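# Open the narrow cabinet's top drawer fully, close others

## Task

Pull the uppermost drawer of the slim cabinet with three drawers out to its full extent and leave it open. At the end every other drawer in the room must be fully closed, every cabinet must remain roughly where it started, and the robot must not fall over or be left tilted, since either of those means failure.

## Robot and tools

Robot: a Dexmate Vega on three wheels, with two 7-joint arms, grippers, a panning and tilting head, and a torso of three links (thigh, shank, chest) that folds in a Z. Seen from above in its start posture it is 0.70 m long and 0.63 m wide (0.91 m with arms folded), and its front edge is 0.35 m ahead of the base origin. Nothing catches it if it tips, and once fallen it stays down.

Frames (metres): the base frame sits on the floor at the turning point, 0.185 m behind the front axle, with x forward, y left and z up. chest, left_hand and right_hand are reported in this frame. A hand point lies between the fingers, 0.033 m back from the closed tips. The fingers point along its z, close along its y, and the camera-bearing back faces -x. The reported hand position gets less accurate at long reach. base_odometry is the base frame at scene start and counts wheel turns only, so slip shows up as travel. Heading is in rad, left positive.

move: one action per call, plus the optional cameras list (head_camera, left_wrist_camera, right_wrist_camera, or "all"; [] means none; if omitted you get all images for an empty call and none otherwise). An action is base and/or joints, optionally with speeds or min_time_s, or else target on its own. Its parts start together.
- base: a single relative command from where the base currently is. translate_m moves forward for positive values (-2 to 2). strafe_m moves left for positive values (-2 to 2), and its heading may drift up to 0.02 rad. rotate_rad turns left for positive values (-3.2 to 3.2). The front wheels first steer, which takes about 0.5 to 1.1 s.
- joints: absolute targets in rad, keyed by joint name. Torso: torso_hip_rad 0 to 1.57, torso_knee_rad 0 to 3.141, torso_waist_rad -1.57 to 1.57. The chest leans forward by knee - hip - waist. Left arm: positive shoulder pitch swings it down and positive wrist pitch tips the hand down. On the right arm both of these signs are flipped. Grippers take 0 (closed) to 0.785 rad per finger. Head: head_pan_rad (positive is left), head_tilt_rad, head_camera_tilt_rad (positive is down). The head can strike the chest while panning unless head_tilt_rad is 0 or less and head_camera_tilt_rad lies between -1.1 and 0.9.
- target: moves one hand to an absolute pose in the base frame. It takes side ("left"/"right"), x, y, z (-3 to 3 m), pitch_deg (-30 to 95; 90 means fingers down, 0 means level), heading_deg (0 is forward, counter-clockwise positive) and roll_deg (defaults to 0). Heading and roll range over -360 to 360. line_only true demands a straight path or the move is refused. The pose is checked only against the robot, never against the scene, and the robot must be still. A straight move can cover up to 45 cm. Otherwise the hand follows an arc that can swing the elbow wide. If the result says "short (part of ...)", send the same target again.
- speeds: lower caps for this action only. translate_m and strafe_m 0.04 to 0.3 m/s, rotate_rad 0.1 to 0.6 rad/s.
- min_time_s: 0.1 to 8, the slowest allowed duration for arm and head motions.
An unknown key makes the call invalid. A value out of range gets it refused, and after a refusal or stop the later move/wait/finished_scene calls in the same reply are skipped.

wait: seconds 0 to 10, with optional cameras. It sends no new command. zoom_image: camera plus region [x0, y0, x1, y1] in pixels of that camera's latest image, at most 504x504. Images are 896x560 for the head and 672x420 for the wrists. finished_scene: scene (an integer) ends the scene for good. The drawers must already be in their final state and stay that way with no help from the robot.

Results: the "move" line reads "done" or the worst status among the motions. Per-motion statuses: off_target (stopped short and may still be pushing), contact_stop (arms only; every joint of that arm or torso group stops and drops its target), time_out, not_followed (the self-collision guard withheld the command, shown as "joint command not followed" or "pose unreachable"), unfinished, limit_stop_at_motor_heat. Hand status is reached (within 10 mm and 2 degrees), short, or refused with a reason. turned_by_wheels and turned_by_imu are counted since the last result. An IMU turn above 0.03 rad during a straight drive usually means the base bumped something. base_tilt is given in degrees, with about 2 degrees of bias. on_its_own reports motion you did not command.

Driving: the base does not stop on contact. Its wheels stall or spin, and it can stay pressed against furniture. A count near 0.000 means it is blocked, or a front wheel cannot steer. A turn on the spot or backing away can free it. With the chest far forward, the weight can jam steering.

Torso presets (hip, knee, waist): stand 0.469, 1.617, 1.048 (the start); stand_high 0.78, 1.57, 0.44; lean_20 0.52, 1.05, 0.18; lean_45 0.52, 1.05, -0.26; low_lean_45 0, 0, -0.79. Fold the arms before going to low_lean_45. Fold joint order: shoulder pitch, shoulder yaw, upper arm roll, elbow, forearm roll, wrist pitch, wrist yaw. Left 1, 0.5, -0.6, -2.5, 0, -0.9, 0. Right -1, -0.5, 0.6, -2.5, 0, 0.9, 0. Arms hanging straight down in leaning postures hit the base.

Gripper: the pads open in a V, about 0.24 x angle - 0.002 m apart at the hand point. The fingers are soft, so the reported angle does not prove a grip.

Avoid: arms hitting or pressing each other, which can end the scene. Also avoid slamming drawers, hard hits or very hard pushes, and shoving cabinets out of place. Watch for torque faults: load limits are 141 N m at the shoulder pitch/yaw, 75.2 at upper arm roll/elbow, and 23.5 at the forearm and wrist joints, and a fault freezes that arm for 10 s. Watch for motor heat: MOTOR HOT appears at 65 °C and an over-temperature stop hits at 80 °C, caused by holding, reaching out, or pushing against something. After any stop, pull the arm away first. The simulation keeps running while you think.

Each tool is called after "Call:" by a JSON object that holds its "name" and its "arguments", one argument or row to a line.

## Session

Call:
{"name": "move", "arguments": {
  "cameras": ["all"]
}}

Call:
{"name": "move", "arguments": {
  "joints": {"head_pan_rad": 1.4, "head_camera_tilt_rad": 0.3, "left_shoulder_pitch_rad": 1.9, "left_shoulder_yaw_rad": 0.15, "left_elbow_rad": -1.6, "left_wrist_pitch_rad": 0.0, "right_shoulder_pitch_rad": -1.9, "right_shoulder_yaw_rad": -0.15, "right_elbow_rad": -1.6, "right_wrist_pitch_rad": 0.0},
  "cameras": ["head_camera"]
}}

Call:
{"name": "move", "arguments": {
  "joints": {"head_pan_rad": 2.6},
  "cameras": ["head_camera"]
}}

Call:
{"name": "move", "arguments": {
  "joints": {"head_pan_rad": -2.2},
  "cameras": ["head_camera"]
}}

Call:
{"name": "move", "arguments": {
  "joints": {"head_pan_rad": -1.1},
  "cameras": ["head_camera"]
}}

Scene clock: 0.00 s.
Joint torques (N m): no reading
Motor temperatures (°C): left_arm=[31 31 31 26 40 35 41] | right_arm=[29 27 32 31 36 36 33]
base_odometry: x=+0.000 y=+0.000 heading=+0.000
turned_by_wheels: +0.000
turned_by_imu: +0.000
base_tilt: forward=+0.0 right=+0.7
base_status: not commanded
joint_positions: torso_hip_rad=+0.469 torso_knee_rad=+1.617 torso_waist_rad=+1.048 left_shoulder_pitch_rad=+2.199 left_shoulder_yaw_rad=+0.008 left_upper_arm_roll_rad=-0.009 left_elbow_rad=-1.083 left_forearm_roll_rad=+0.016 left_wrist_pitch_rad=-0.484 left_wrist_yaw_rad=+0.004 left_gripper_rad=+0.005 right_shoulder_pitch_rad=-2.209 right_shoulder_yaw_rad=+0.017 right_upper_arm_roll_rad=-0.013 right_elbow_rad=-1.119 right_forearm_roll_rad=-0.015 right_wrist_pitch_rad=+0.484 right_wrist_yaw_rad=-0.019 right_gripper_rad=+0.005 head_pan_rad=+0.000 head_tilt_rad=+0.000 head_camera_tilt_rad=+0.000
joint_status: not commanded
chest: x=-0.0111 y=+0.0000 z=+1.4155 quat_wxyz=(+0.999, +0.000, +0.050, +0.000) (m; base frame)
left_hand: x=+0.1862 y=+0.2374 z=+0.5952 quat_wxyz=(+0.407, +0.009, +0.913, +0.007) pitch_deg=+41.9 heading_deg=+0.4 roll_deg=+1.6 back=up (m; base frame)
right_hand: x=+0.1977 y=-0.2171 z=+0.6067 quat_wxyz=(+0.419, +0.002, +0.908, +0.001) pitch_deg=+40.4 heading_deg=+0.0 roll_deg=+0.2 back=up (m; base frame)
pictures: head_camera, left_wrist_camera, right_wrist_camera

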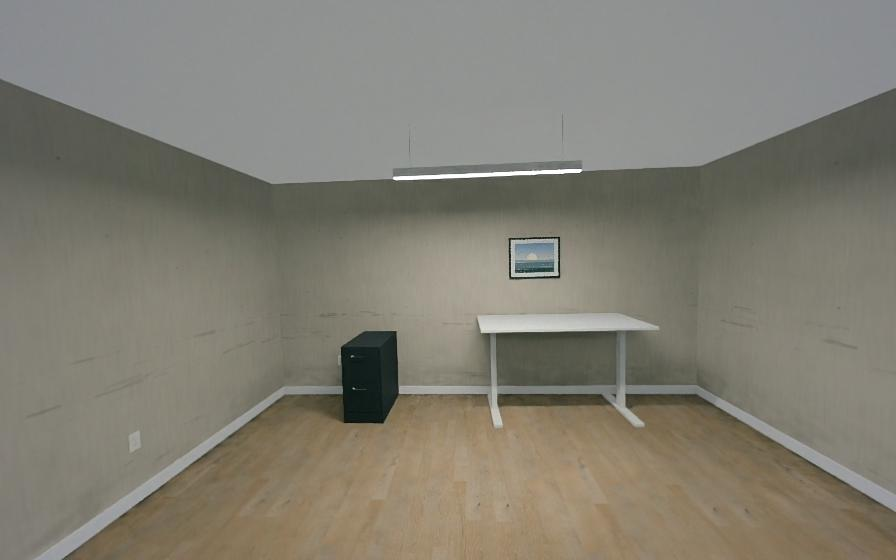

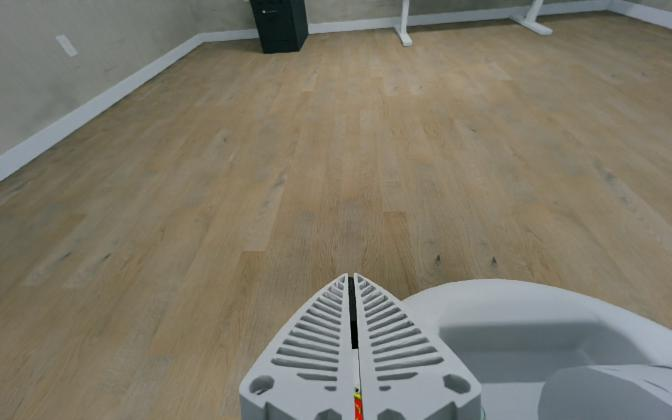

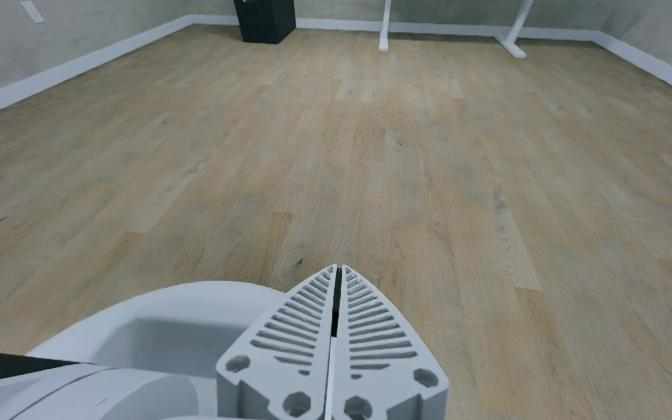

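Scene clock: 3.20 s.
Joint torques (N m): left_arm=[-10.85 4.8 -3.38 -8.91 0.05 -1.94 0.03] | right_arm=[17.92 -4.04 1.79 -8.06 0.13 3.16 -0.16]
move: done
base_odometry: x=+0.000 y=+0.000 heading=+0.000
turned_by_wheels: +0.000
turned_by_imu: +0.000
base_tilt: forward=+0.1 right=+0.8
base_status: not commanded
joint_positions: torso_hip_rad=+0.469 torso_knee_rad=+1.617 torso_waist_rad=+1.048 left_shoulder_pitch_rad=+1.903 left_shoulder_yaw_rad=+0.149 left_upper_arm_roll_rad=-0.009 left_elbow_rad=-1.596 left_forearm_roll_rad=+0.016 left_wrist_pitch_rad=-0.003 left_wrist_yaw_rad=+0.004 left_gripper_rad=+0.005 right_shoulder_pitch_rad=-1.902 right_shoulder_yaw_rad=-0.149 right_upper_arm_roll_rad=-0.013 right_elbow_rad=-1.597 right_forearm_roll_rad=-0.015 right_wrist_pitch_rad=+0.003 right_wrist_yaw_rad=-0.019 right_gripper_rad=+0.005 head_pan_rad=+1.400 head_tilt_rad=+0.000 head_camera_tilt_rad=+0.300
joint_status: all done
chest: x=-0.0111 y=+0.0000 z=+1.4155 quat_wxyz=(+0.999, +0.000, +0.050, +0.000) (m; base frame)
left_hand: x=+0.5247 y=+0.2817 z=+0.8004 quat_wxyz=(+0.550, +0.066, +0.831, +0.049) pitch_deg=+23.0 heading_deg=+0.6 roll_deg=+9.7 back=up (m; base frame)
right_hand: x=+0.5243 y=-0.2708 z=+0.7993 quat_wxyz=(+0.550, -0.068, +0.831, -0.046) pitch_deg=+23.0 heading_deg=-0.1 roll_deg=-9.4 back=up (m; base frame)
pictures: head_camera

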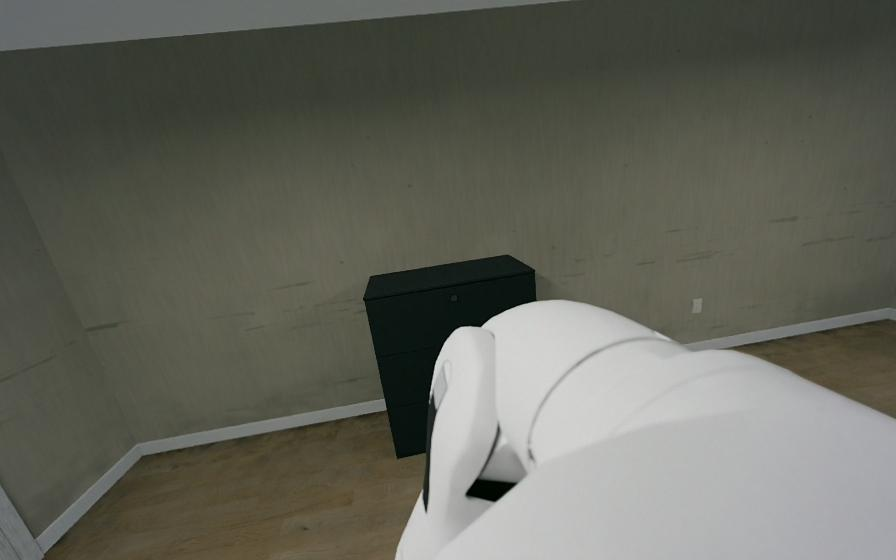

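Scene clock: 4.67 s.
Joint torques (N m): left_arm=[-10.84 4.3 -2.61 -8.53 0.3 -2.31 -0.08] | right_arm=[17.09 -4.54 2.12 -9.03 0.09 2.8 -0.32]
move: done
base_odometry: x=+0.000 y=+0.000 heading=+0.000
turned_by_wheels: +0.000
turned_by_imu: +0.000
base_tilt: forward=+0.1 right=+0.8
base_status: not commanded
joint_positions: torso_hip_rad=+0.469 torso_knee_rad=+1.617 torso_waist_rad=+1.048 left_shoulder_pitch_rad=+1.900 left_shoulder_yaw_rad=+0.150 left_upper_arm_roll_rad=-0.009 left_elbow_rad=-1.600 left_forearm_roll_rad=+0.016 left_wrist_pitch_rad=+0.000 left_wrist_yaw_rad=+0.004 left_gripper_rad=+0.005 right_shoulder_pitch_rad=-1.900 right_shoulder_yaw_rad=-0.150 right_upper_arm_roll_rad=-0.013 right_elbow_rad=-1.600 right_forearm_roll_rad=-0.015 right_wrist_pitch_rad=+0.000 right_wrist_yaw_rad=-0.019 right_gripper_rad=+0.005 head_pan_rad=+2.600 head_tilt_rad=+0.000 head_camera_tilt_rad=+0.300
joint_status: all done
chest: x=-0.0111 y=+0.0000 z=+1.4155 quat_wxyz=(+0.999, +0.000, +0.050, +0.000) (m; base frame)
left_hand: x=+0.5267 y=+0.2819 z=+0.8026 quat_wxyz=(+0.551, +0.067, +0.831, +0.050) pitch_deg=+22.9 heading_deg=+0.6 roll_deg=+9.7 back=up (m; base frame)
right_hand: x=+0.5259 y=-0.2710 z=+0.8010 quat_wxyz=(+0.551, -0.068, +0.831, -0.046) pitch_deg=+22.9 heading_deg=-0.1 roll_deg=-9.5 back=up (m; base frame)
pictures: head_camera

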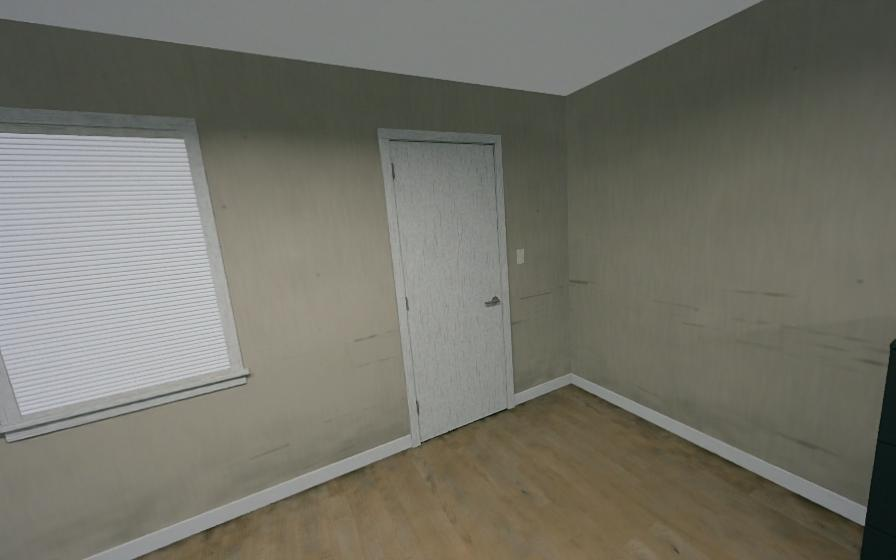

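Scene clock: 8.53 s.
Joint torques (N m): left_arm=[-12.4 3.96 -2.28 -6.72 -0.08 -2.37 -0.02] | right_arm=[17.19 -4.46 2.05 -8.46 0 2.81 -0.34]
move: done
base_odometry: x=+0.000 y=+0.000 heading=+0.000
turned_by_wheels: +0.000
turned_by_imu: +0.000
base_tilt: forward=+0.1 right=+0.7
base_status: not commanded
joint_positions: torso_hip_rad=+0.469 torso_knee_rad=+1.617 torso_waist_rad=+1.048 left_shoulder_pitch_rad=+1.900 left_shoulder_yaw_rad=+0.150 left_upper_arm_roll_rad=-0.009 left_elbow_rad=-1.600 left_forearm_roll_rad=+0.016 left_wrist_pitch_rad=+0.000 left_wrist_yaw_rad=+0.004 left_gripper_rad=+0.005 right_shoulder_pitch_rad=-1.900 right_shoulder_yaw_rad=-0.150 right_upper_arm_roll_rad=-0.013 right_elbow_rad=-1.600 right_forearm_roll_rad=-0.015 right_wrist_pitch_rad=+0.000 right_wrist_yaw_rad=-0.019 right_gripper_rad=+0.005 head_pan_rad=-2.200 head_tilt_rad=+0.000 head_camera_tilt_rad=+0.300
joint_status: all done
chest: x=-0.0111 y=+0.0000 z=+1.4155 quat_wxyz=(+0.999, +0.000, +0.050, +0.000) (m; base frame)
left_hand: x=+0.5267 y=+0.2819 z=+0.8026 quat_wxyz=(+0.551, +0.067, +0.831, +0.050) pitch_deg=+22.9 heading_deg=+0.6 roll_deg=+9.7 back=up (m; base frame)
right_hand: x=+0.5259 y=-0.2710 z=+0.8010 quat_wxyz=(+0.551, -0.068, +0.831, -0.046) pitch_deg=+22.9 heading_deg=-0.1 roll_deg=-9.5 back=up (m; base frame)
pictures: head_camera

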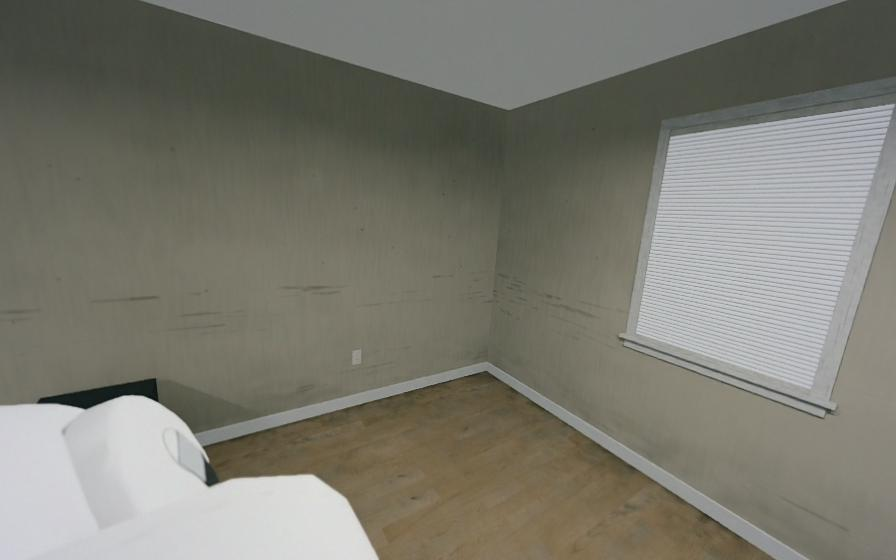

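Scene clock: 9.93 s.
Joint torques (N m): left_arm=[-11.83 3.61 -2.79 -7.16 0.14 -3.02 0.06] | right_arm=[17.14 -4.26 1.83 -7.66 0.22 2.88 -0.29]
move: done
base_odometry: x=+0.000 y=+0.000 heading=+0.000
turned_by_wheels: +0.000
turned_by_imu: +0.000
base_tilt: forward=+0.0 right=+0.7
base_status: not commanded
joint_positions: torso_hip_rad=+0.469 torso_knee_rad=+1.617 torso_waist_rad=+1.048 left_shoulder_pitch_rad=+1.900 left_shoulder_yaw_rad=+0.150 left_upper_arm_roll_rad=-0.009 left_elbow_rad=-1.600 left_forearm_roll_rad=+0.016 left_wrist_pitch_rad=+0.000 left_wrist_yaw_rad=+0.004 left_gripper_rad=+0.005 right_shoulder_pitch_rad=-1.900 right_shoulder_yaw_rad=-0.150 right_upper_arm_roll_rad=-0.013 right_elbow_rad=-1.600 right_forearm_roll_rad=-0.015 right_wrist_pitch_rad=+0.000 right_wrist_yaw_rad=-0.019 right_gripper_rad=+0.005 head_pan_rad=-1.100 head_tilt_rad=+0.000 head_camera_tilt_rad=+0.300
joint_status: all done
chest: x=-0.0111 y=+0.0000 z=+1.4155 quat_wxyz=(+0.999, +0.000, +0.050, +0.000) (m; base frame)
left_hand: x=+0.5267 y=+0.2819 z=+0.8026 quat_wxyz=(+0.551, +0.067, +0.831, +0.050) pitch_deg=+22.9 heading_deg=+0.6 roll_deg=+9.7 back=up (m; base frame)
right_hand: x=+0.5259 y=-0.2710 z=+0.8010 quat_wxyz=(+0.551, -0.068, +0.831, -0.046) pitch_deg=+22.9 heading_deg=-0.1 roll_deg=-9.5 back=up (m; base frame)
pictures: head_camera

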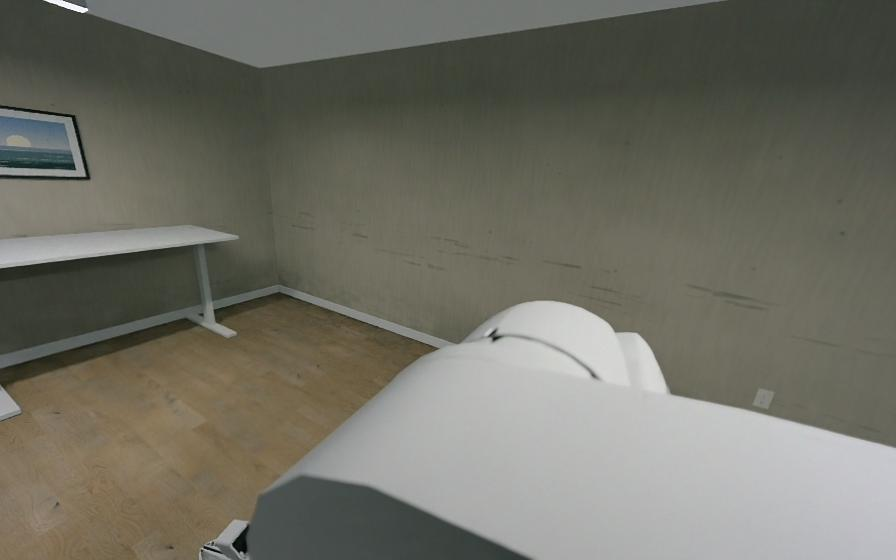

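Call:
{"name": "move", "arguments": {
  "base": {"rotate_rad": -1.617},
  "joints": {"torso_hip_rad": 0.0, "torso_knee_rad": 0.4, "torso_waist_rad": -0.35, "left_shoulder_pitch_rad": 0.754, "left_shoulder_yaw_rad": 0.221, "left_upper_arm_roll_rad": 0.553, "left_elbow_rad": -0.871, "left_forearm_roll_rad": 1.03, "left_wrist_pitch_rad": 0.253, "left_wrist_yaw_rad": 0.765, "left_gripper_rad": 0.25, "right_shoulder_pitch_rad": -1.7, "right_shoulder_yaw_rad": -0.3, "right_elbow_rad": -2.2, "head_pan_rad": 0.0, "head_camera_tilt_rad": 0.2},
  "min_time_s": 4.8,
  "cameras": ["all"]
}}

Scene clock: 17.63 s.
Joint torques (N m): left_arm=[-19.13 3.86 -0.1 -4.95 0.84 -0.03 1.48] | right_arm=[9.19 -3.41 1.89 -9.16 0 2.43 -0.32]
move: done
base_odometry: x=+0.002 y=+0.001 heading=-1.622
turned_by_wheels: -1.622
turned_by_imu: -1.613
base_tilt: forward=+0.1 right=+0.7
base_status: done
joint_positions: torso_hip_rad=+0.001 torso_knee_rad=+0.400 torso_waist_rad=-0.350 left_shoulder_pitch_rad=+0.755 left_shoulder_yaw_rad=+0.221 left_upper_arm_roll_rad=+0.552 left_elbow_rad=-0.872 left_forearm_roll_rad=+1.029 left_wrist_pitch_rad=+0.253 left_wrist_yaw_rad=+0.764 left_gripper_rad=+0.250 right_shoulder_pitch_rad=-1.701 right_shoulder_yaw_rad=-0.300 right_upper_arm_roll_rad=-0.013 right_elbow_rad=-2.199 right_forearm_roll_rad=-0.015 right_wrist_pitch_rad=+0.000 right_wrist_yaw_rad=-0.019 right_gripper_rad=+0.005 head_pan_rad=+0.000 head_tilt_rad=+0.000 head_camera_tilt_rad=+0.200
joint_status: all done
chest: x=+0.0839 y=+0.0000 z=+0.9998 quat_wxyz=(+0.931, +0.000, +0.366, +0.000) (m; base frame)
left_hand: x=+0.7191 y=+0.2120 z=+0.4306 quat_wxyz=(+0.500, +0.500, +0.502, +0.499) pitch_deg=+0.2 heading_deg=+0.1 roll_deg=+89.9 (m; base frame)
right_hand: x=+0.5254 y=-0.2012 z=+0.5386 quat_wxyz=(+0.607, -0.150, +0.781, -0.010) pitch_deg=+15.3 heading_deg=+9.9 roll_deg=-11.8 back=up (m; base frame)
pictures: head_camera, left_wrist_camera, right_wrist_camera

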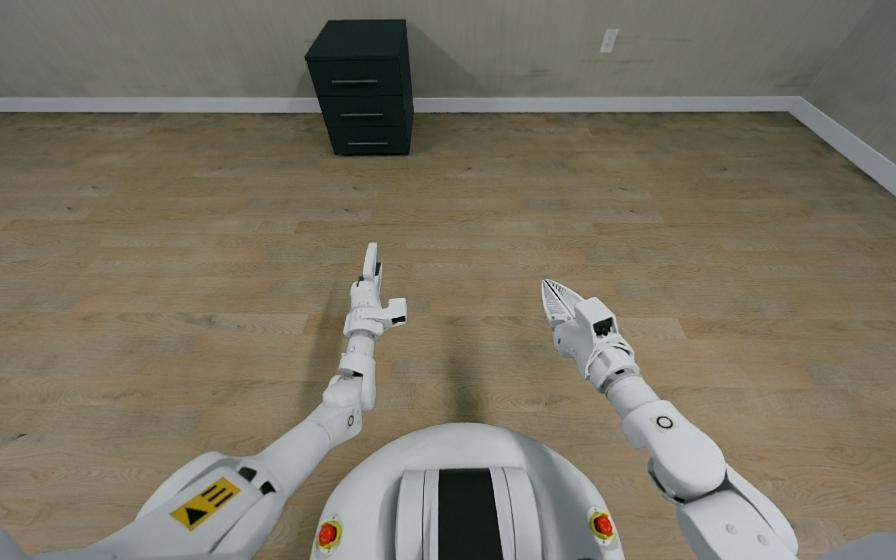

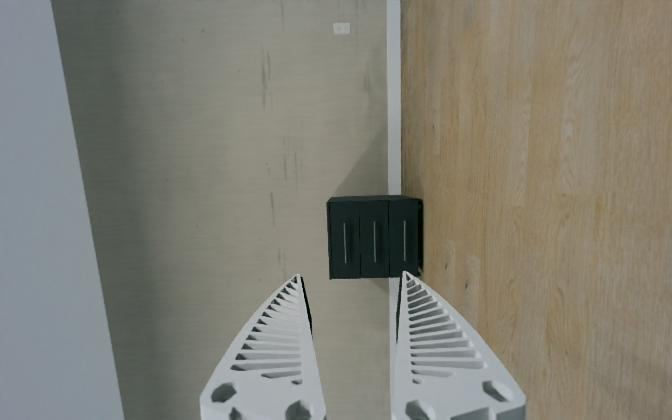

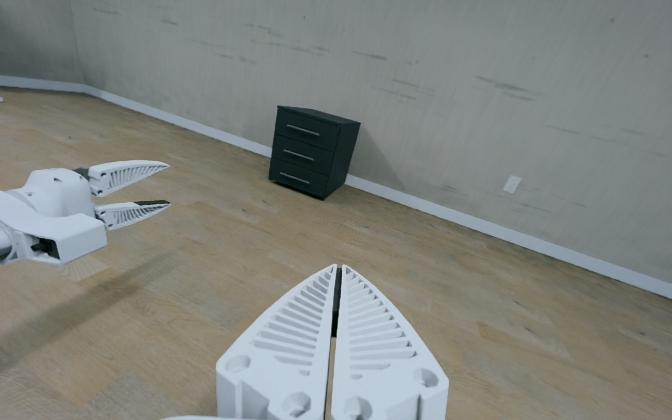

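Call:
{"name": "move", "arguments": {
  "base": {"strafe_m": 0.27}
}}

Call:
{"name": "move", "arguments": {
  "base": {"translate_m": 0.98},
  "cameras": ["all"]
}}

Scene clock: 21.23 s.
Joint torques (N m): left_arm=[-20.22 1.79 -1.27 -5.6 0.69 0.22 1.38] | right_arm=[8.77 -4.08 2.33 -8 0.23 2.84 -0.51]
move: done
base_odometry: x=+0.271 y=-0.012 heading=-1.615
turned_by_wheels: +0.007
turned_by_imu: +0.003
base_tilt: forward=+0.1 right=+0.7
base_status: done
joint_positions: torso_hip_rad=+0.001 torso_knee_rad=+0.400 torso_waist_rad=-0.350 left_shoulder_pitch_rad=+0.754 left_shoulder_yaw_rad=+0.221 left_upper_arm_roll_rad=+0.553 left_elbow_rad=-0.871 left_forearm_roll_rad=+1.030 left_wrist_pitch_rad=+0.253 left_wrist_yaw_rad=+0.765 left_gripper_rad=+0.250 right_shoulder_pitch_rad=-1.700 right_shoulder_yaw_rad=-0.300 right_upper_arm_roll_rad=-0.013 right_elbow_rad=-2.200 right_forearm_roll_rad=-0.015 right_wrist_pitch_rad=+0.000 right_wrist_yaw_rad=-0.019 right_gripper_rad=+0.005 head_pan_rad=+0.000 head_tilt_rad=+0.000 head_camera_tilt_rad=+0.200
joint_status: not commanded
chest: x=+0.0839 y=+0.0000 z=+0.9998 quat_wxyz=(+0.931, +0.000, +0.366, +0.000) (m; base frame)
left_hand: x=+0.7195 y=+0.2118 z=+0.4312 quat_wxyz=(+0.500, +0.500, +0.501, +0.499) pitch_deg=+0.1 heading_deg=+0.0 roll_deg=+89.9 (m; base frame)
right_hand: x=+0.5256 y=-0.2011 z=+0.5390 quat_wxyz=(+0.607, -0.150, +0.780, -0.010) pitch_deg=+15.2 heading_deg=+9.9 roll_deg=-11.8 back=up (m; base frame)
pictures: none

Scene clock: 26.60 s.
Joint torques (N m): left_arm=[-19.06 0.83 -0.25 -3.8 0.63 0.28 1.21] | right_arm=[7.79 -3.45 2.14 -7.64 -0.11 2.63 -0.38]
move: done
base_odometry: x=+0.228 y=-0.991 heading=-1.615
turned_by_wheels: -0.001
turned_by_imu: -0.003
base_tilt: forward=+0.0 right=+0.8
base_status: done
joint_positions: torso_hip_rad=+0.001 torso_knee_rad=+0.400 torso_waist_rad=-0.350 left_shoulder_pitch_rad=+0.754 left_shoulder_yaw_rad=+0.221 left_upper_arm_roll_rad=+0.553 left_elbow_rad=-0.871 left_forearm_roll_rad=+1.030 left_wrist_pitch_rad=+0.253 left_wrist_yaw_rad=+0.765 left_gripper_rad=+0.250 right_shoulder_pitch_rad=-1.700 right_shoulder_yaw_rad=-0.300 right_upper_arm_roll_rad=-0.013 right_elbow_rad=-2.200 right_forearm_roll_rad=-0.015 right_wrist_pitch_rad=+0.000 right_wrist_yaw_rad=-0.019 right_gripper_rad=+0.005 head_pan_rad=+0.000 head_tilt_rad=+0.000 head_camera_tilt_rad=+0.200
joint_status: not commanded
chest: x=+0.0839 y=+0.0000 z=+0.9998 quat_wxyz=(+0.931, +0.000, +0.366, +0.000) (m; base frame)
left_hand: x=+0.7195 y=+0.2118 z=+0.4312 quat_wxyz=(+0.500, +0.500, +0.501, +0.499) pitch_deg=+0.1 heading_deg=+0.0 roll_deg=+89.9 (m; base frame)
right_hand: x=+0.5256 y=-0.2011 z=+0.5389 quat_wxyz=(+0.607, -0.150, +0.780, -0.010) pitch_deg=+15.2 heading_deg=+9.9 roll_deg=-11.8 back=up (m; base frame)
pictures: head_camera, left_wrist_camera, right_wrist_camera

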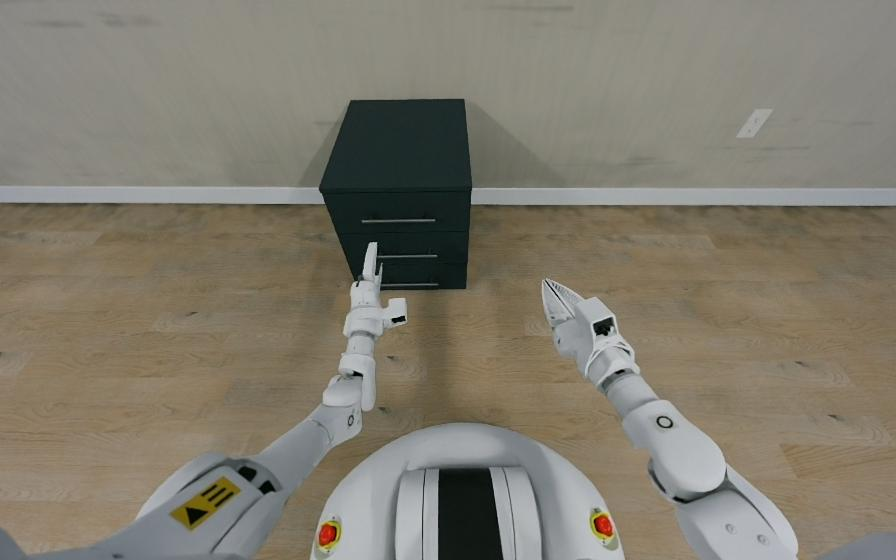

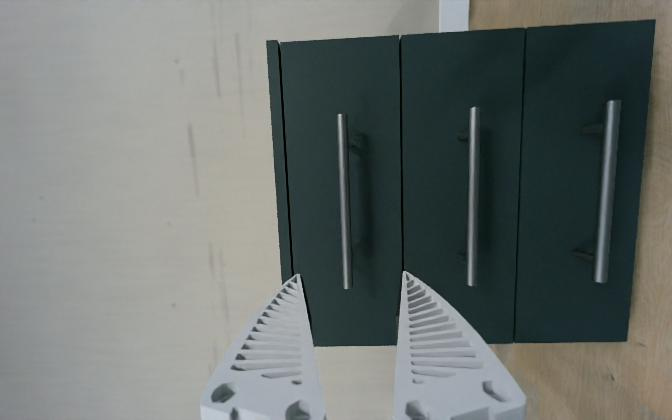

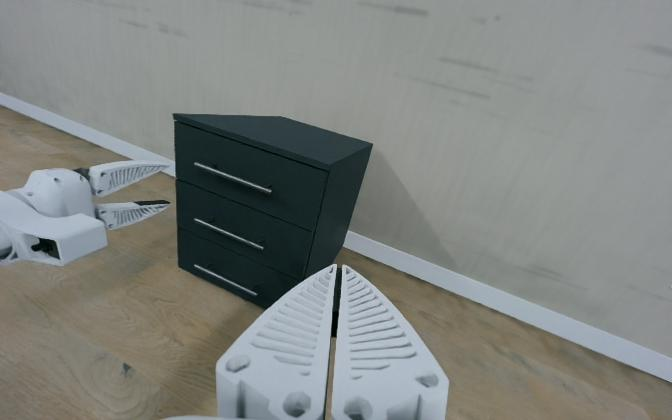

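Call:
{"name": "move", "arguments": {
  "target": {"side": "left", "x": 0.72, "y": 0.171, "z": 0.433, "pitch_deg": 0, "heading_deg": 0, "roll_deg": 90}
}}

Call:
{"name": "move", "arguments": {
  "base": {"translate_m": 0.163},
  "speeds": {"translate_m": 0.15},
  "cameras": ["left_wrist_camera"]
}}

Scene clock: 28.80 s.
Joint torques (N m): left_arm=[-20.2 -3.96 0.66 -3.32 0.93 0.01 1.72] | right_arm=[8.83 -4.18 2.5 -7.99 0.04 2.26 -0.11]
move: done
base_odometry: x=+0.228 y=-0.991 heading=-1.615
turned_by_wheels: +0.000
turned_by_imu: +0.000
base_tilt: forward=+0.1 right=+0.8
base_status: not commanded
joint_positions: torso_hip_rad=+0.001 torso_knee_rad=+0.400 torso_waist_rad=-0.350 left_shoulder_pitch_rad=+0.739 left_shoulder_yaw_rad=+0.148 left_upper_arm_roll_rad=+0.582 left_elbow_rad=-0.847 left_forearm_roll_rad=+1.053 left_wrist_pitch_rad=+0.315 left_wrist_yaw_rad=+0.769 left_gripper_rad=+0.250 right_shoulder_pitch_rad=-1.700 right_shoulder_yaw_rad=-0.300 right_upper_arm_roll_rad=-0.013 right_elbow_rad=-2.200 right_forearm_roll_rad=-0.015 right_wrist_pitch_rad=+0.000 right_wrist_yaw_rad=-0.019 right_gripper_rad=+0.005 head_pan_rad=+0.000 head_tilt_rad=+0.000 head_camera_tilt_rad=+0.200
joint_status: not commanded
chest: x=+0.0839 y=+0.0000 z=+0.9998 quat_wxyz=(+0.931, +0.000, +0.366, +0.000) (m; base frame)
left_hand: x=+0.7199 y=+0.1733 z=+0.4325 quat_wxyz=(+0.500, +0.500, +0.500, +0.500) pitch_deg=+0.0 heading_deg=+0.0 roll_deg=+90.0 (m; base frame)
left_hand_status: reached (straight line, planned for 0.6 s): 2 mm and 0.0 deg off.
right_hand: x=+0.5256 y=-0.2011 z=+0.5389 quat_wxyz=(+0.607, -0.150, +0.780, -0.010) pitch_deg=+15.2 heading_deg=+9.9 roll_deg=-11.8 back=up (m; base frame)
pictures: none

Scene clock: 30.87 s.
Joint torques (N m): left_arm=[-20.19 -4.77 -3.86 -6.19 0.93 -0.12 0.76] | right_arm=[8.48 -3.12 1.96 -8.83 0.07 3.17 -0.12]
move: done
base_odometry: x=+0.221 y=-1.154 heading=-1.616
turned_by_wheels: -0.001
turned_by_imu: -0.001
base_tilt: forward=+0.1 right=+0.7
base_status: done
joint_positions: torso_hip_rad=+0.001 torso_knee_rad=+0.400 torso_waist_rad=-0.350 left_shoulder_pitch_rad=+0.738 left_shoulder_yaw_rad=+0.144 left_upper_arm_roll_rad=+0.583 left_elbow_rad=-0.846 left_forearm_roll_rad=+1.054 left_wrist_pitch_rad=+0.318 left_wrist_yaw_rad=+0.769 left_gripper_rad=+0.250 right_shoulder_pitch_rad=-1.700 right_shoulder_yaw_rad=-0.300 right_upper_arm_roll_rad=-0.013 right_elbow_rad=-2.200 right_forearm_roll_rad=-0.015 right_wrist_pitch_rad=+0.000 right_wrist_yaw_rad=-0.019 right_gripper_rad=+0.005 head_pan_rad=+0.000 head_tilt_rad=+0.000 head_camera_tilt_rad=+0.200
joint_status: not commanded
chest: x=+0.0839 y=+0.0000 z=+0.9997 quat_wxyz=(+0.931, +0.000, +0.366, +0.000) (m; base frame)
left_hand: x=+0.7198 y=+0.1711 z=+0.4327 quat_wxyz=(+0.500, +0.500, +0.500, +0.500) pitch_deg=+0.0 heading_deg=+0.0 roll_deg=-90.0 (m; base frame)
right_hand: x=+0.5256 y=-0.2011 z=+0.5389 quat_wxyz=(+0.607, -0.150, +0.780, -0.010) pitch_deg=+15.2 heading_deg=+9.9 roll_deg=-11.8 back=up (m; base frame)
pictures: left_wrist_camera

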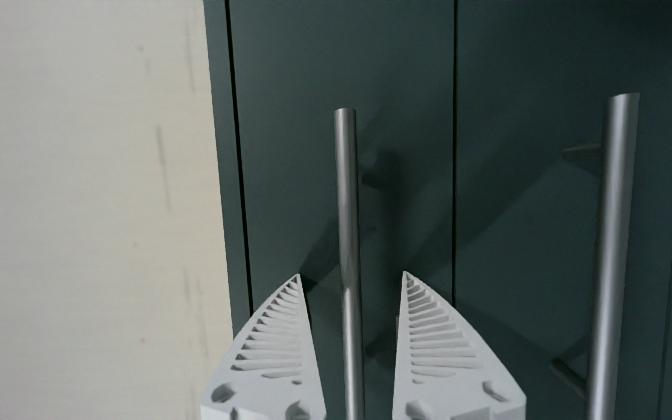

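Call:
{"name": "move", "arguments": {
  "joints": {"left_gripper_rad": 0.0},
  "cameras": ["left_wrist_camera"]
}}

Call:
{"name": "move", "arguments": {
  "base": {"translate_m": -0.33},
  "speeds": {"translate_m": 0.15},
  "cameras": ["head_camera", "left_wrist_camera"]
}}

Scene clock: 32.07 s.
Joint torques (N m): left_arm=[-14.57 -4.2 -4.1 -4.38 0.79 -0.71 0.96] | right_arm=[9.83 -4.79 2.67 -7.04 0.16 3.15 -0.43]
move: done
base_odometry: x=+0.221 y=-1.154 heading=-1.616
turned_by_wheels: +0.000
turned_by_imu: +0.000
base_tilt: forward=+0.1 right=+0.8
base_status: not commanded
joint_positions: torso_hip_rad=+0.001 torso_knee_rad=+0.400 torso_waist_rad=-0.350 left_shoulder_pitch_rad=+0.738 left_shoulder_yaw_rad=+0.144 left_upper_arm_roll_rad=+0.583 left_elbow_rad=-0.846 left_forearm_roll_rad=+1.054 left_wrist_pitch_rad=+0.318 left_wrist_yaw_rad=+0.769 left_gripper_rad=+0.000 right_shoulder_pitch_rad=-1.700 right_shoulder_yaw_rad=-0.300 right_upper_arm_roll_rad=-0.013 right_elbow_rad=-2.200 right_forearm_roll_rad=-0.015 right_wrist_pitch_rad=+0.000 right_wrist_yaw_rad=-0.019 right_gripper_rad=+0.005 head_pan_rad=+0.000 head_tilt_rad=+0.000 head_camera_tilt_rad=+0.200
joint_status: all done
chest: x=+0.0839 y=+0.0000 z=+0.9997 quat_wxyz=(+0.931, +0.000, +0.366, +0.000) (m; base frame)
left_hand: x=+0.7199 y=+0.1710 z=+0.4329 quat_wxyz=(+0.500, +0.500, +0.500, +0.500) pitch_deg=+0.0 heading_deg=+0.0 roll_deg=-90.0 (m; base frame)
right_hand: x=+0.5256 y=-0.2011 z=+0.5390 quat_wxyz=(+0.607, -0.150, +0.780, -0.010) pitch_deg=+15.2 heading_deg=+9.9 roll_deg=-11.8 back=up (m; base frame)
pictures: left_wrist_camera

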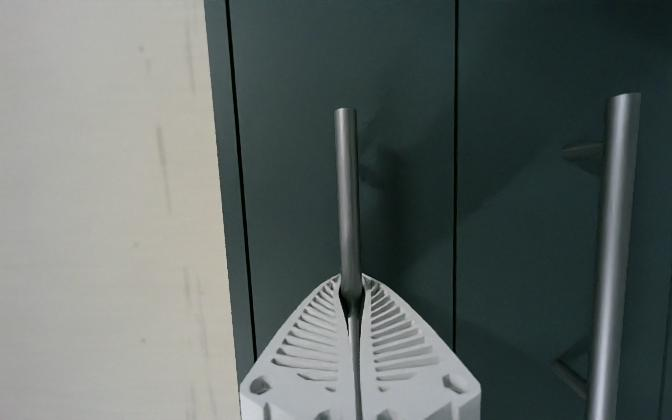

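Scene clock: 35.33 s.
Joint torques (N m): left_arm=[-12.11 -3.32 -0.87 -5.46 2.41 -0.58 0.9] | right_arm=[8.89 -3.38 2.37 -9.12 0.09 2.71 -0.19]
move: done
base_odometry: x=+0.235 y=-0.824 heading=-1.616
turned_by_wheels: +0.000
turned_by_imu: +0.000
base_tilt: forward=+0.1 right=+0.8
base_status: done
joint_positions: torso_hip_rad=+0.001 torso_knee_rad=+0.400 torso_waist_rad=-0.350 left_shoulder_pitch_rad=+0.737 left_shoulder_yaw_rad=+0.144 left_upper_arm_roll_rad=+0.583 left_elbow_rad=-0.846 left_forearm_roll_rad=+1.054 left_wrist_pitch_rad=+0.318 left_wrist_yaw_rad=+0.769 left_gripper_rad=+0.000 right_shoulder_pitch_rad=-1.700 right_shoulder_yaw_rad=-0.300 right_upper_arm_roll_rad=-0.013 right_elbow_rad=-2.200 right_forearm_roll_rad=-0.015 right_wrist_pitch_rad=+0.000 right_wrist_yaw_rad=-0.019 right_gripper_rad=+0.005 head_pan_rad=+0.000 head_tilt_rad=+0.000 head_camera_tilt_rad=+0.200
joint_status: not commanded
chest: x=+0.0839 y=+0.0000 z=+0.9997 quat_wxyz=(+0.931, +0.000, +0.366, +0.000) (m; base frame)
left_hand: x=+0.7200 y=+0.1714 z=+0.4328 quat_wxyz=(+0.500, +0.500, +0.500, +0.500) pitch_deg=+0.0 heading_deg=+0.0 roll_deg=-90.0 (m; base frame)
right_hand: x=+0.5256 y=-0.2011 z=+0.5390 quat_wxyz=(+0.607, -0.150, +0.780, -0.010) pitch_deg=+15.2 heading_deg=+9.9 roll_deg=-11.8 back=up (m; base frame)
pictures: head_camera, left_wrist_camera

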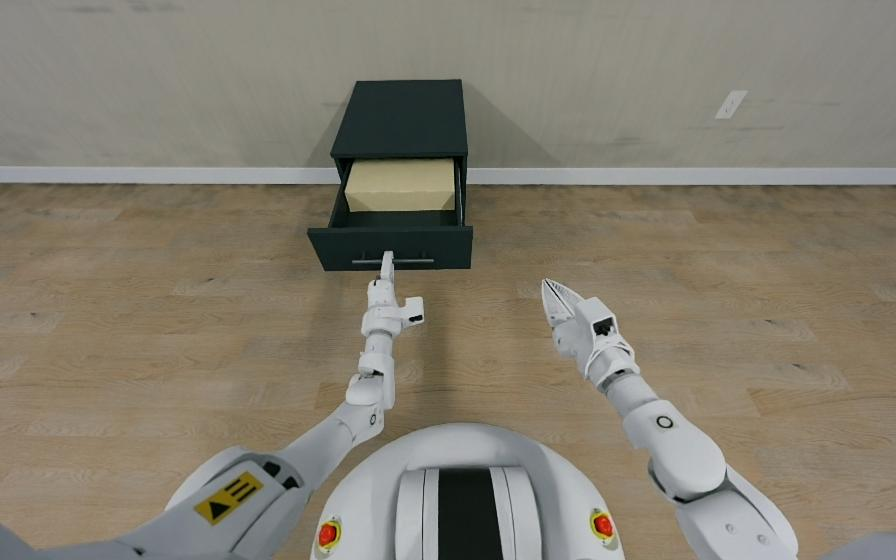

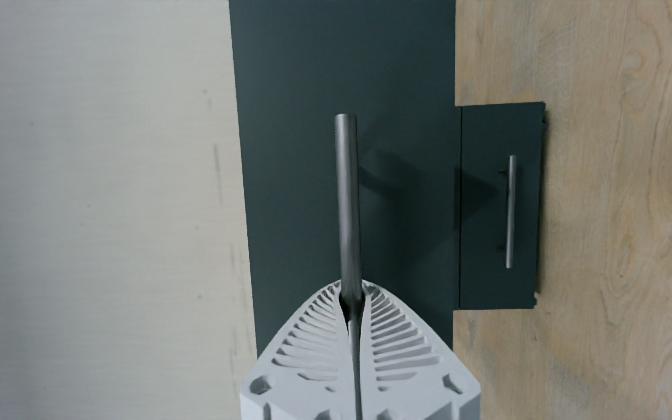

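Call:
{"name": "move", "arguments": {
  "base": {"translate_m": -0.068},
  "speeds": {"translate_m": 0.05},
  "cameras": ["head_camera", "left_wrist_camera", "right_wrist_camera"]
}}

Scene clock: 37.47 s.
Joint torques (N m): left_arm=[-10.96 -4.92 -0.67 -5.56 1.35 -1.21 1.56] | right_arm=[9.75 -3.4 2.15 -8.25 0.09 2.78 -0.47]
move: done
base_odometry: x=+0.239 y=-0.756 heading=-1.617
turned_by_wheels: -0.001
turned_by_imu: -0.001
base_tilt: forward=+0.0 right=+0.8
base_status: done
joint_positions: torso_hip_rad=+0.001 torso_knee_rad=+0.400 torso_waist_rad=-0.350 left_shoulder_pitch_rad=+0.737 left_shoulder_yaw_rad=+0.144 left_upper_arm_roll_rad=+0.583 left_elbow_rad=-0.846 left_forearm_roll_rad=+1.054 left_wrist_pitch_rad=+0.318 left_wrist_yaw_rad=+0.769 left_gripper_rad=+0.000 right_shoulder_pitch_rad=-1.700 right_shoulder_yaw_rad=-0.300 right_upper_arm_roll_rad=-0.013 right_elbow_rad=-2.200 right_forearm_roll_rad=-0.015 right_wrist_pitch_rad=+0.000 right_wrist_yaw_rad=-0.019 right_gripper_rad=+0.005 head_pan_rad=+0.000 head_tilt_rad=+0.000 head_camera_tilt_rad=+0.200
joint_status: not commanded
chest: x=+0.0839 y=+0.0000 z=+0.9997 quat_wxyz=(+0.931, +0.000, +0.366, +0.000) (m; base frame)
left_hand: x=+0.7200 y=+0.1713 z=+0.4330 quat_wxyz=(+0.500, +0.500, +0.500, +0.500) pitch_deg=+0.0 heading_deg=+0.0 roll_deg=-90.0 (m; base frame)
right_hand: x=+0.5256 y=-0.2011 z=+0.5390 quat_wxyz=(+0.607, -0.150, +0.780, -0.010) pitch_deg=+15.2 heading_deg=+9.9 roll_deg=-11.8 back=up (m; base frame)
pictures: head_camera, left_wrist_camera, right_wrist_camera

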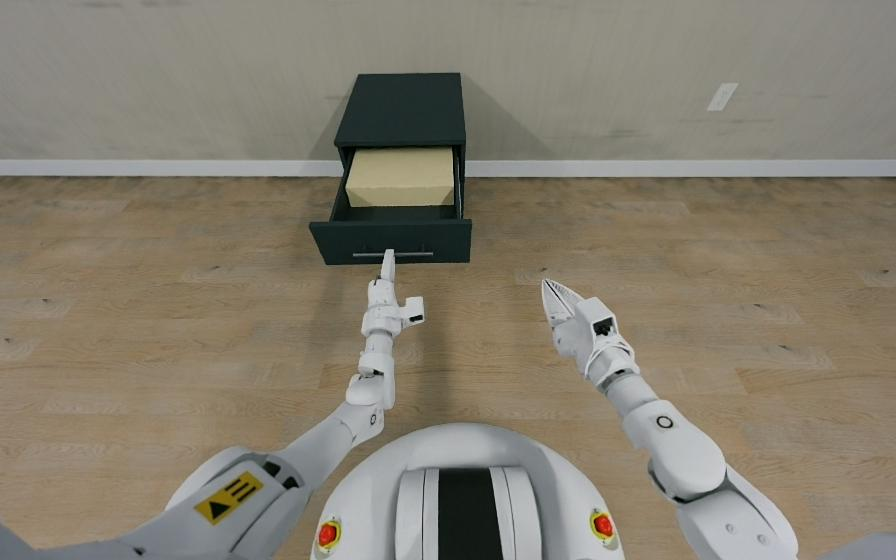

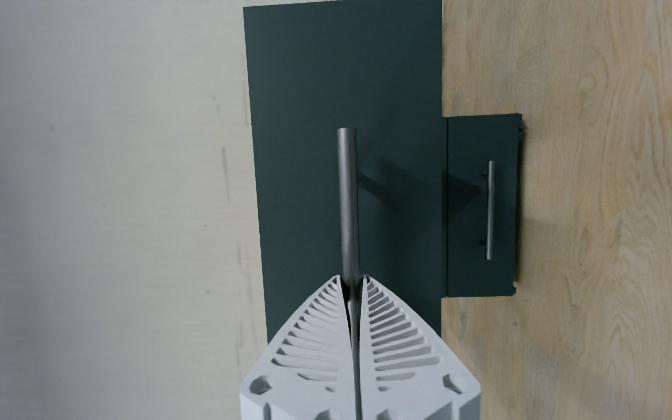

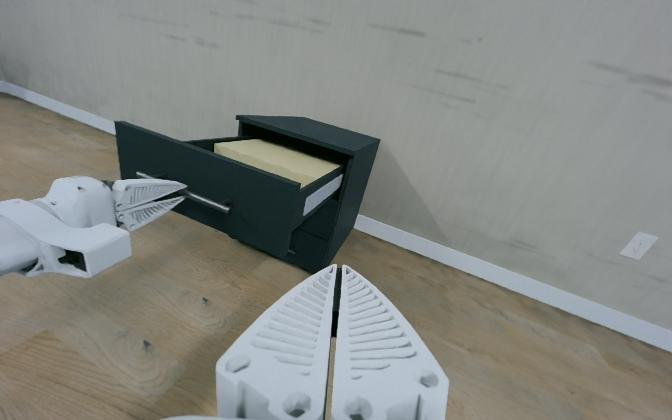

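Call:
{"name": "move", "arguments": {
  "joints": {"left_gripper_rad": 0.25}
}}

Call:
{"name": "move", "arguments": {
  "base": {"translate_m": -0.15},
  "joints": {"head_pan_rad": 2.75, "head_camera_tilt_rad": 0.85},
  "cameras": ["all"]
}}

Scene clock: 39.10 s.
Joint torques (N m): left_arm=[-11.33 -3.52 -0.23 -5.24 0.99 -0.23 1.26] | right_arm=[8.46 -4.17 2.49 -8.79 0.07 3 -0.53]
move: done
base_odometry: x=+0.239 y=-0.756 heading=-1.617
turned_by_wheels: +0.000
turned_by_imu: +0.000
base_tilt: forward=+0.0 right=+0.8
base_status: not commanded
joint_positions: torso_hip_rad=+0.001 torso_knee_rad=+0.400 torso_waist_rad=-0.350 left_shoulder_pitch_rad=+0.737 left_shoulder_yaw_rad=+0.144 left_upper_arm_roll_rad=+0.583 left_elbow_rad=-0.846 left_forearm_roll_rad=+1.054 left_wrist_pitch_rad=+0.318 left_wrist_yaw_rad=+0.769 left_gripper_rad=+0.250 right_shoulder_pitch_rad=-1.700 right_shoulder_yaw_rad=-0.300 right_upper_arm_roll_rad=-0.013 right_elbow_rad=-2.200 right_forearm_roll_rad=-0.015 right_wrist_pitch_rad=+0.000 right_wrist_yaw_rad=-0.019 right_gripper_rad=+0.005 head_pan_rad=+0.000 head_tilt_rad=+0.000 head_camera_tilt_rad=+0.200
joint_status: all done
chest: x=+0.0839 y=+0.0000 z=+0.9997 quat_wxyz=(+0.931, +0.000, +0.366, +0.000) (m; base frame)
left_hand: x=+0.7200 y=+0.1712 z=+0.4330 quat_wxyz=(+0.500, +0.500, +0.500, +0.500) pitch_deg=+0.0 heading_deg=+0.0 roll_deg=-90.0 (m; base frame)
right_hand: x=+0.5256 y=-0.2011 z=+0.5390 quat_wxyz=(+0.607, -0.150, +0.780, -0.010) pitch_deg=+15.2 heading_deg=+9.9 roll_deg=-11.8 back=up (m; base frame)
pictures: none

Scene clock: 41.60 s.
Joint torques (N m): left_arm=[-11.45 -3.7 -1.08 -5.24 1 0.6 1.3] | right_arm=[8.39 -1.82 2.26 -9.45 0.24 3.17 -0.39]
move: done
base_odometry: x=+0.246 y=-0.606 heading=-1.618
turned_by_wheels: -0.001
turned_by_imu: +0.000
base_tilt: forward=+0.1 right=+0.8
base_status: done
joint_positions: torso_hip_rad=+0.001 torso_knee_rad=+0.400 torso_waist_rad=-0.350 left_shoulder_pitch_rad=+0.737 left_shoulder_yaw_rad=+0.144 left_upper_arm_roll_rad=+0.583 left_elbow_rad=-0.846 left_forearm_roll_rad=+1.054 left_wrist_pitch_rad=+0.318 left_wrist_yaw_rad=+0.769 left_gripper_rad=+0.250 right_shoulder_pitch_rad=-1.700 right_shoulder_yaw_rad=-0.300 right_upper_arm_roll_rad=-0.013 right_elbow_rad=-2.200 right_forearm_roll_rad=-0.015 right_wrist_pitch_rad=+0.000 right_wrist_yaw_rad=-0.019 right_gripper_rad=+0.005 head_pan_rad=+2.750 head_tilt_rad=+0.000 head_camera_tilt_rad=+0.850
joint_status: all done
chest: x=+0.0839 y=+0.0000 z=+0.9997 quat_wxyz=(+0.931, +0.000, +0.366, +0.000) (m; base frame)
left_hand: x=+0.7200 y=+0.1712 z=+0.4330 quat_wxyz=(+0.500, +0.500, +0.500, +0.500) pitch_deg=+0.0 heading_deg=+0.0 roll_deg=-90.0 (m; base frame)
right_hand: x=+0.5256 y=-0.2011 z=+0.5390 quat_wxyz=(+0.607, -0.150, +0.780, -0.010) pitch_deg=+15.2 heading_deg=+9.9 roll_deg=-11.8 back=up (m; base frame)
pictures: head_camera, left_wrist_camera, right_wrist_camera

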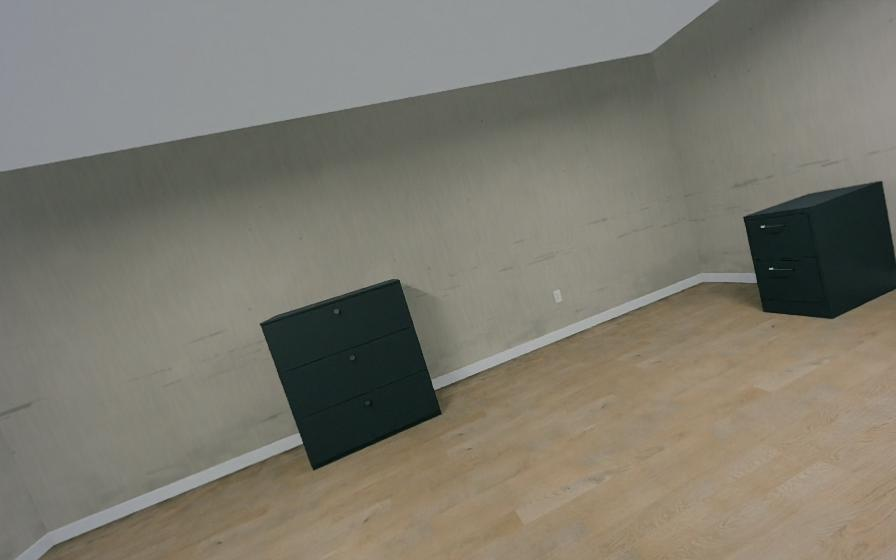

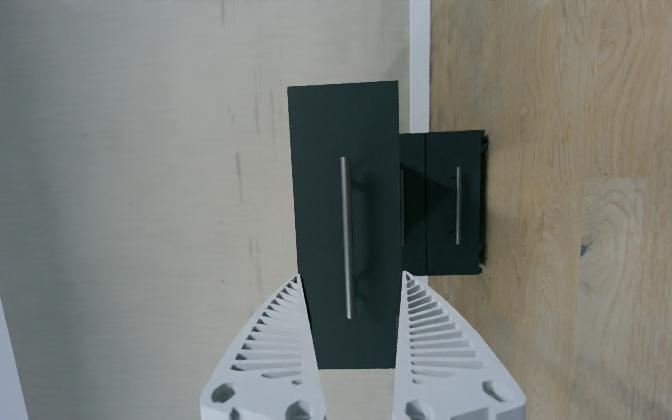

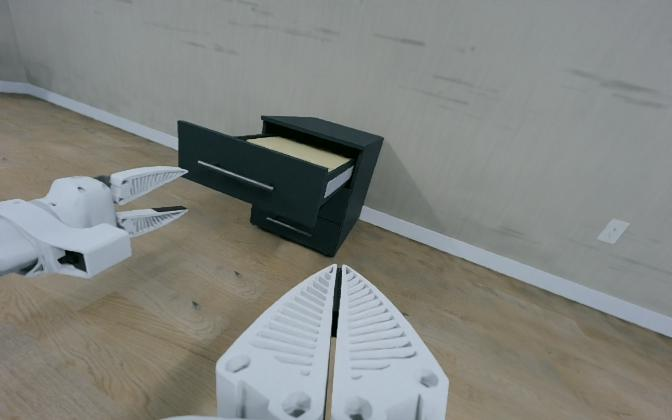

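Call:
{"name": "zoom_image", "arguments": {
  "camera": "head_camera",
  "region": [250, 260, 450, 480]
}}

Call:
{"name": "zoom_image", "arguments": {
  "camera": "head_camera",
  "region": [720, 160, 896, 340]
}}

Scaled by 2.291 from the camera's 896x560 image, which has a finer 960x600 frame.

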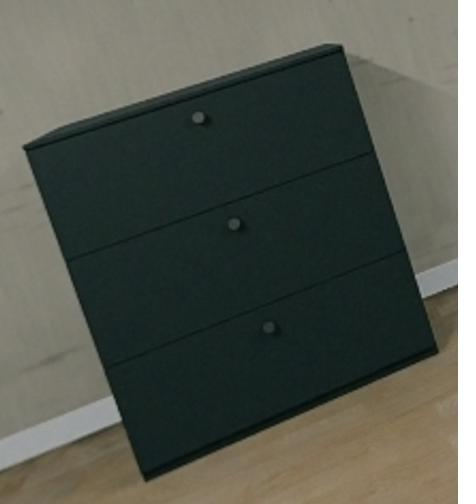

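Scaled by 2.800 from the camera's 896x560 image, which has a finer 960x600 frame.

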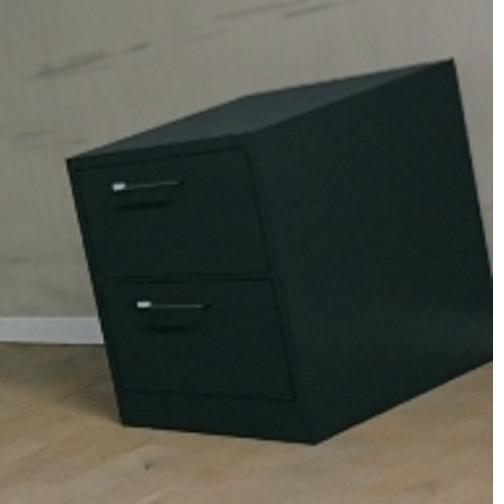

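All other drawers are shut and the target drawer is fully open.

Call:
{"name": "finished_scene", "arguments": {
  "scene": 3
}}

The scene is finished: the task was done.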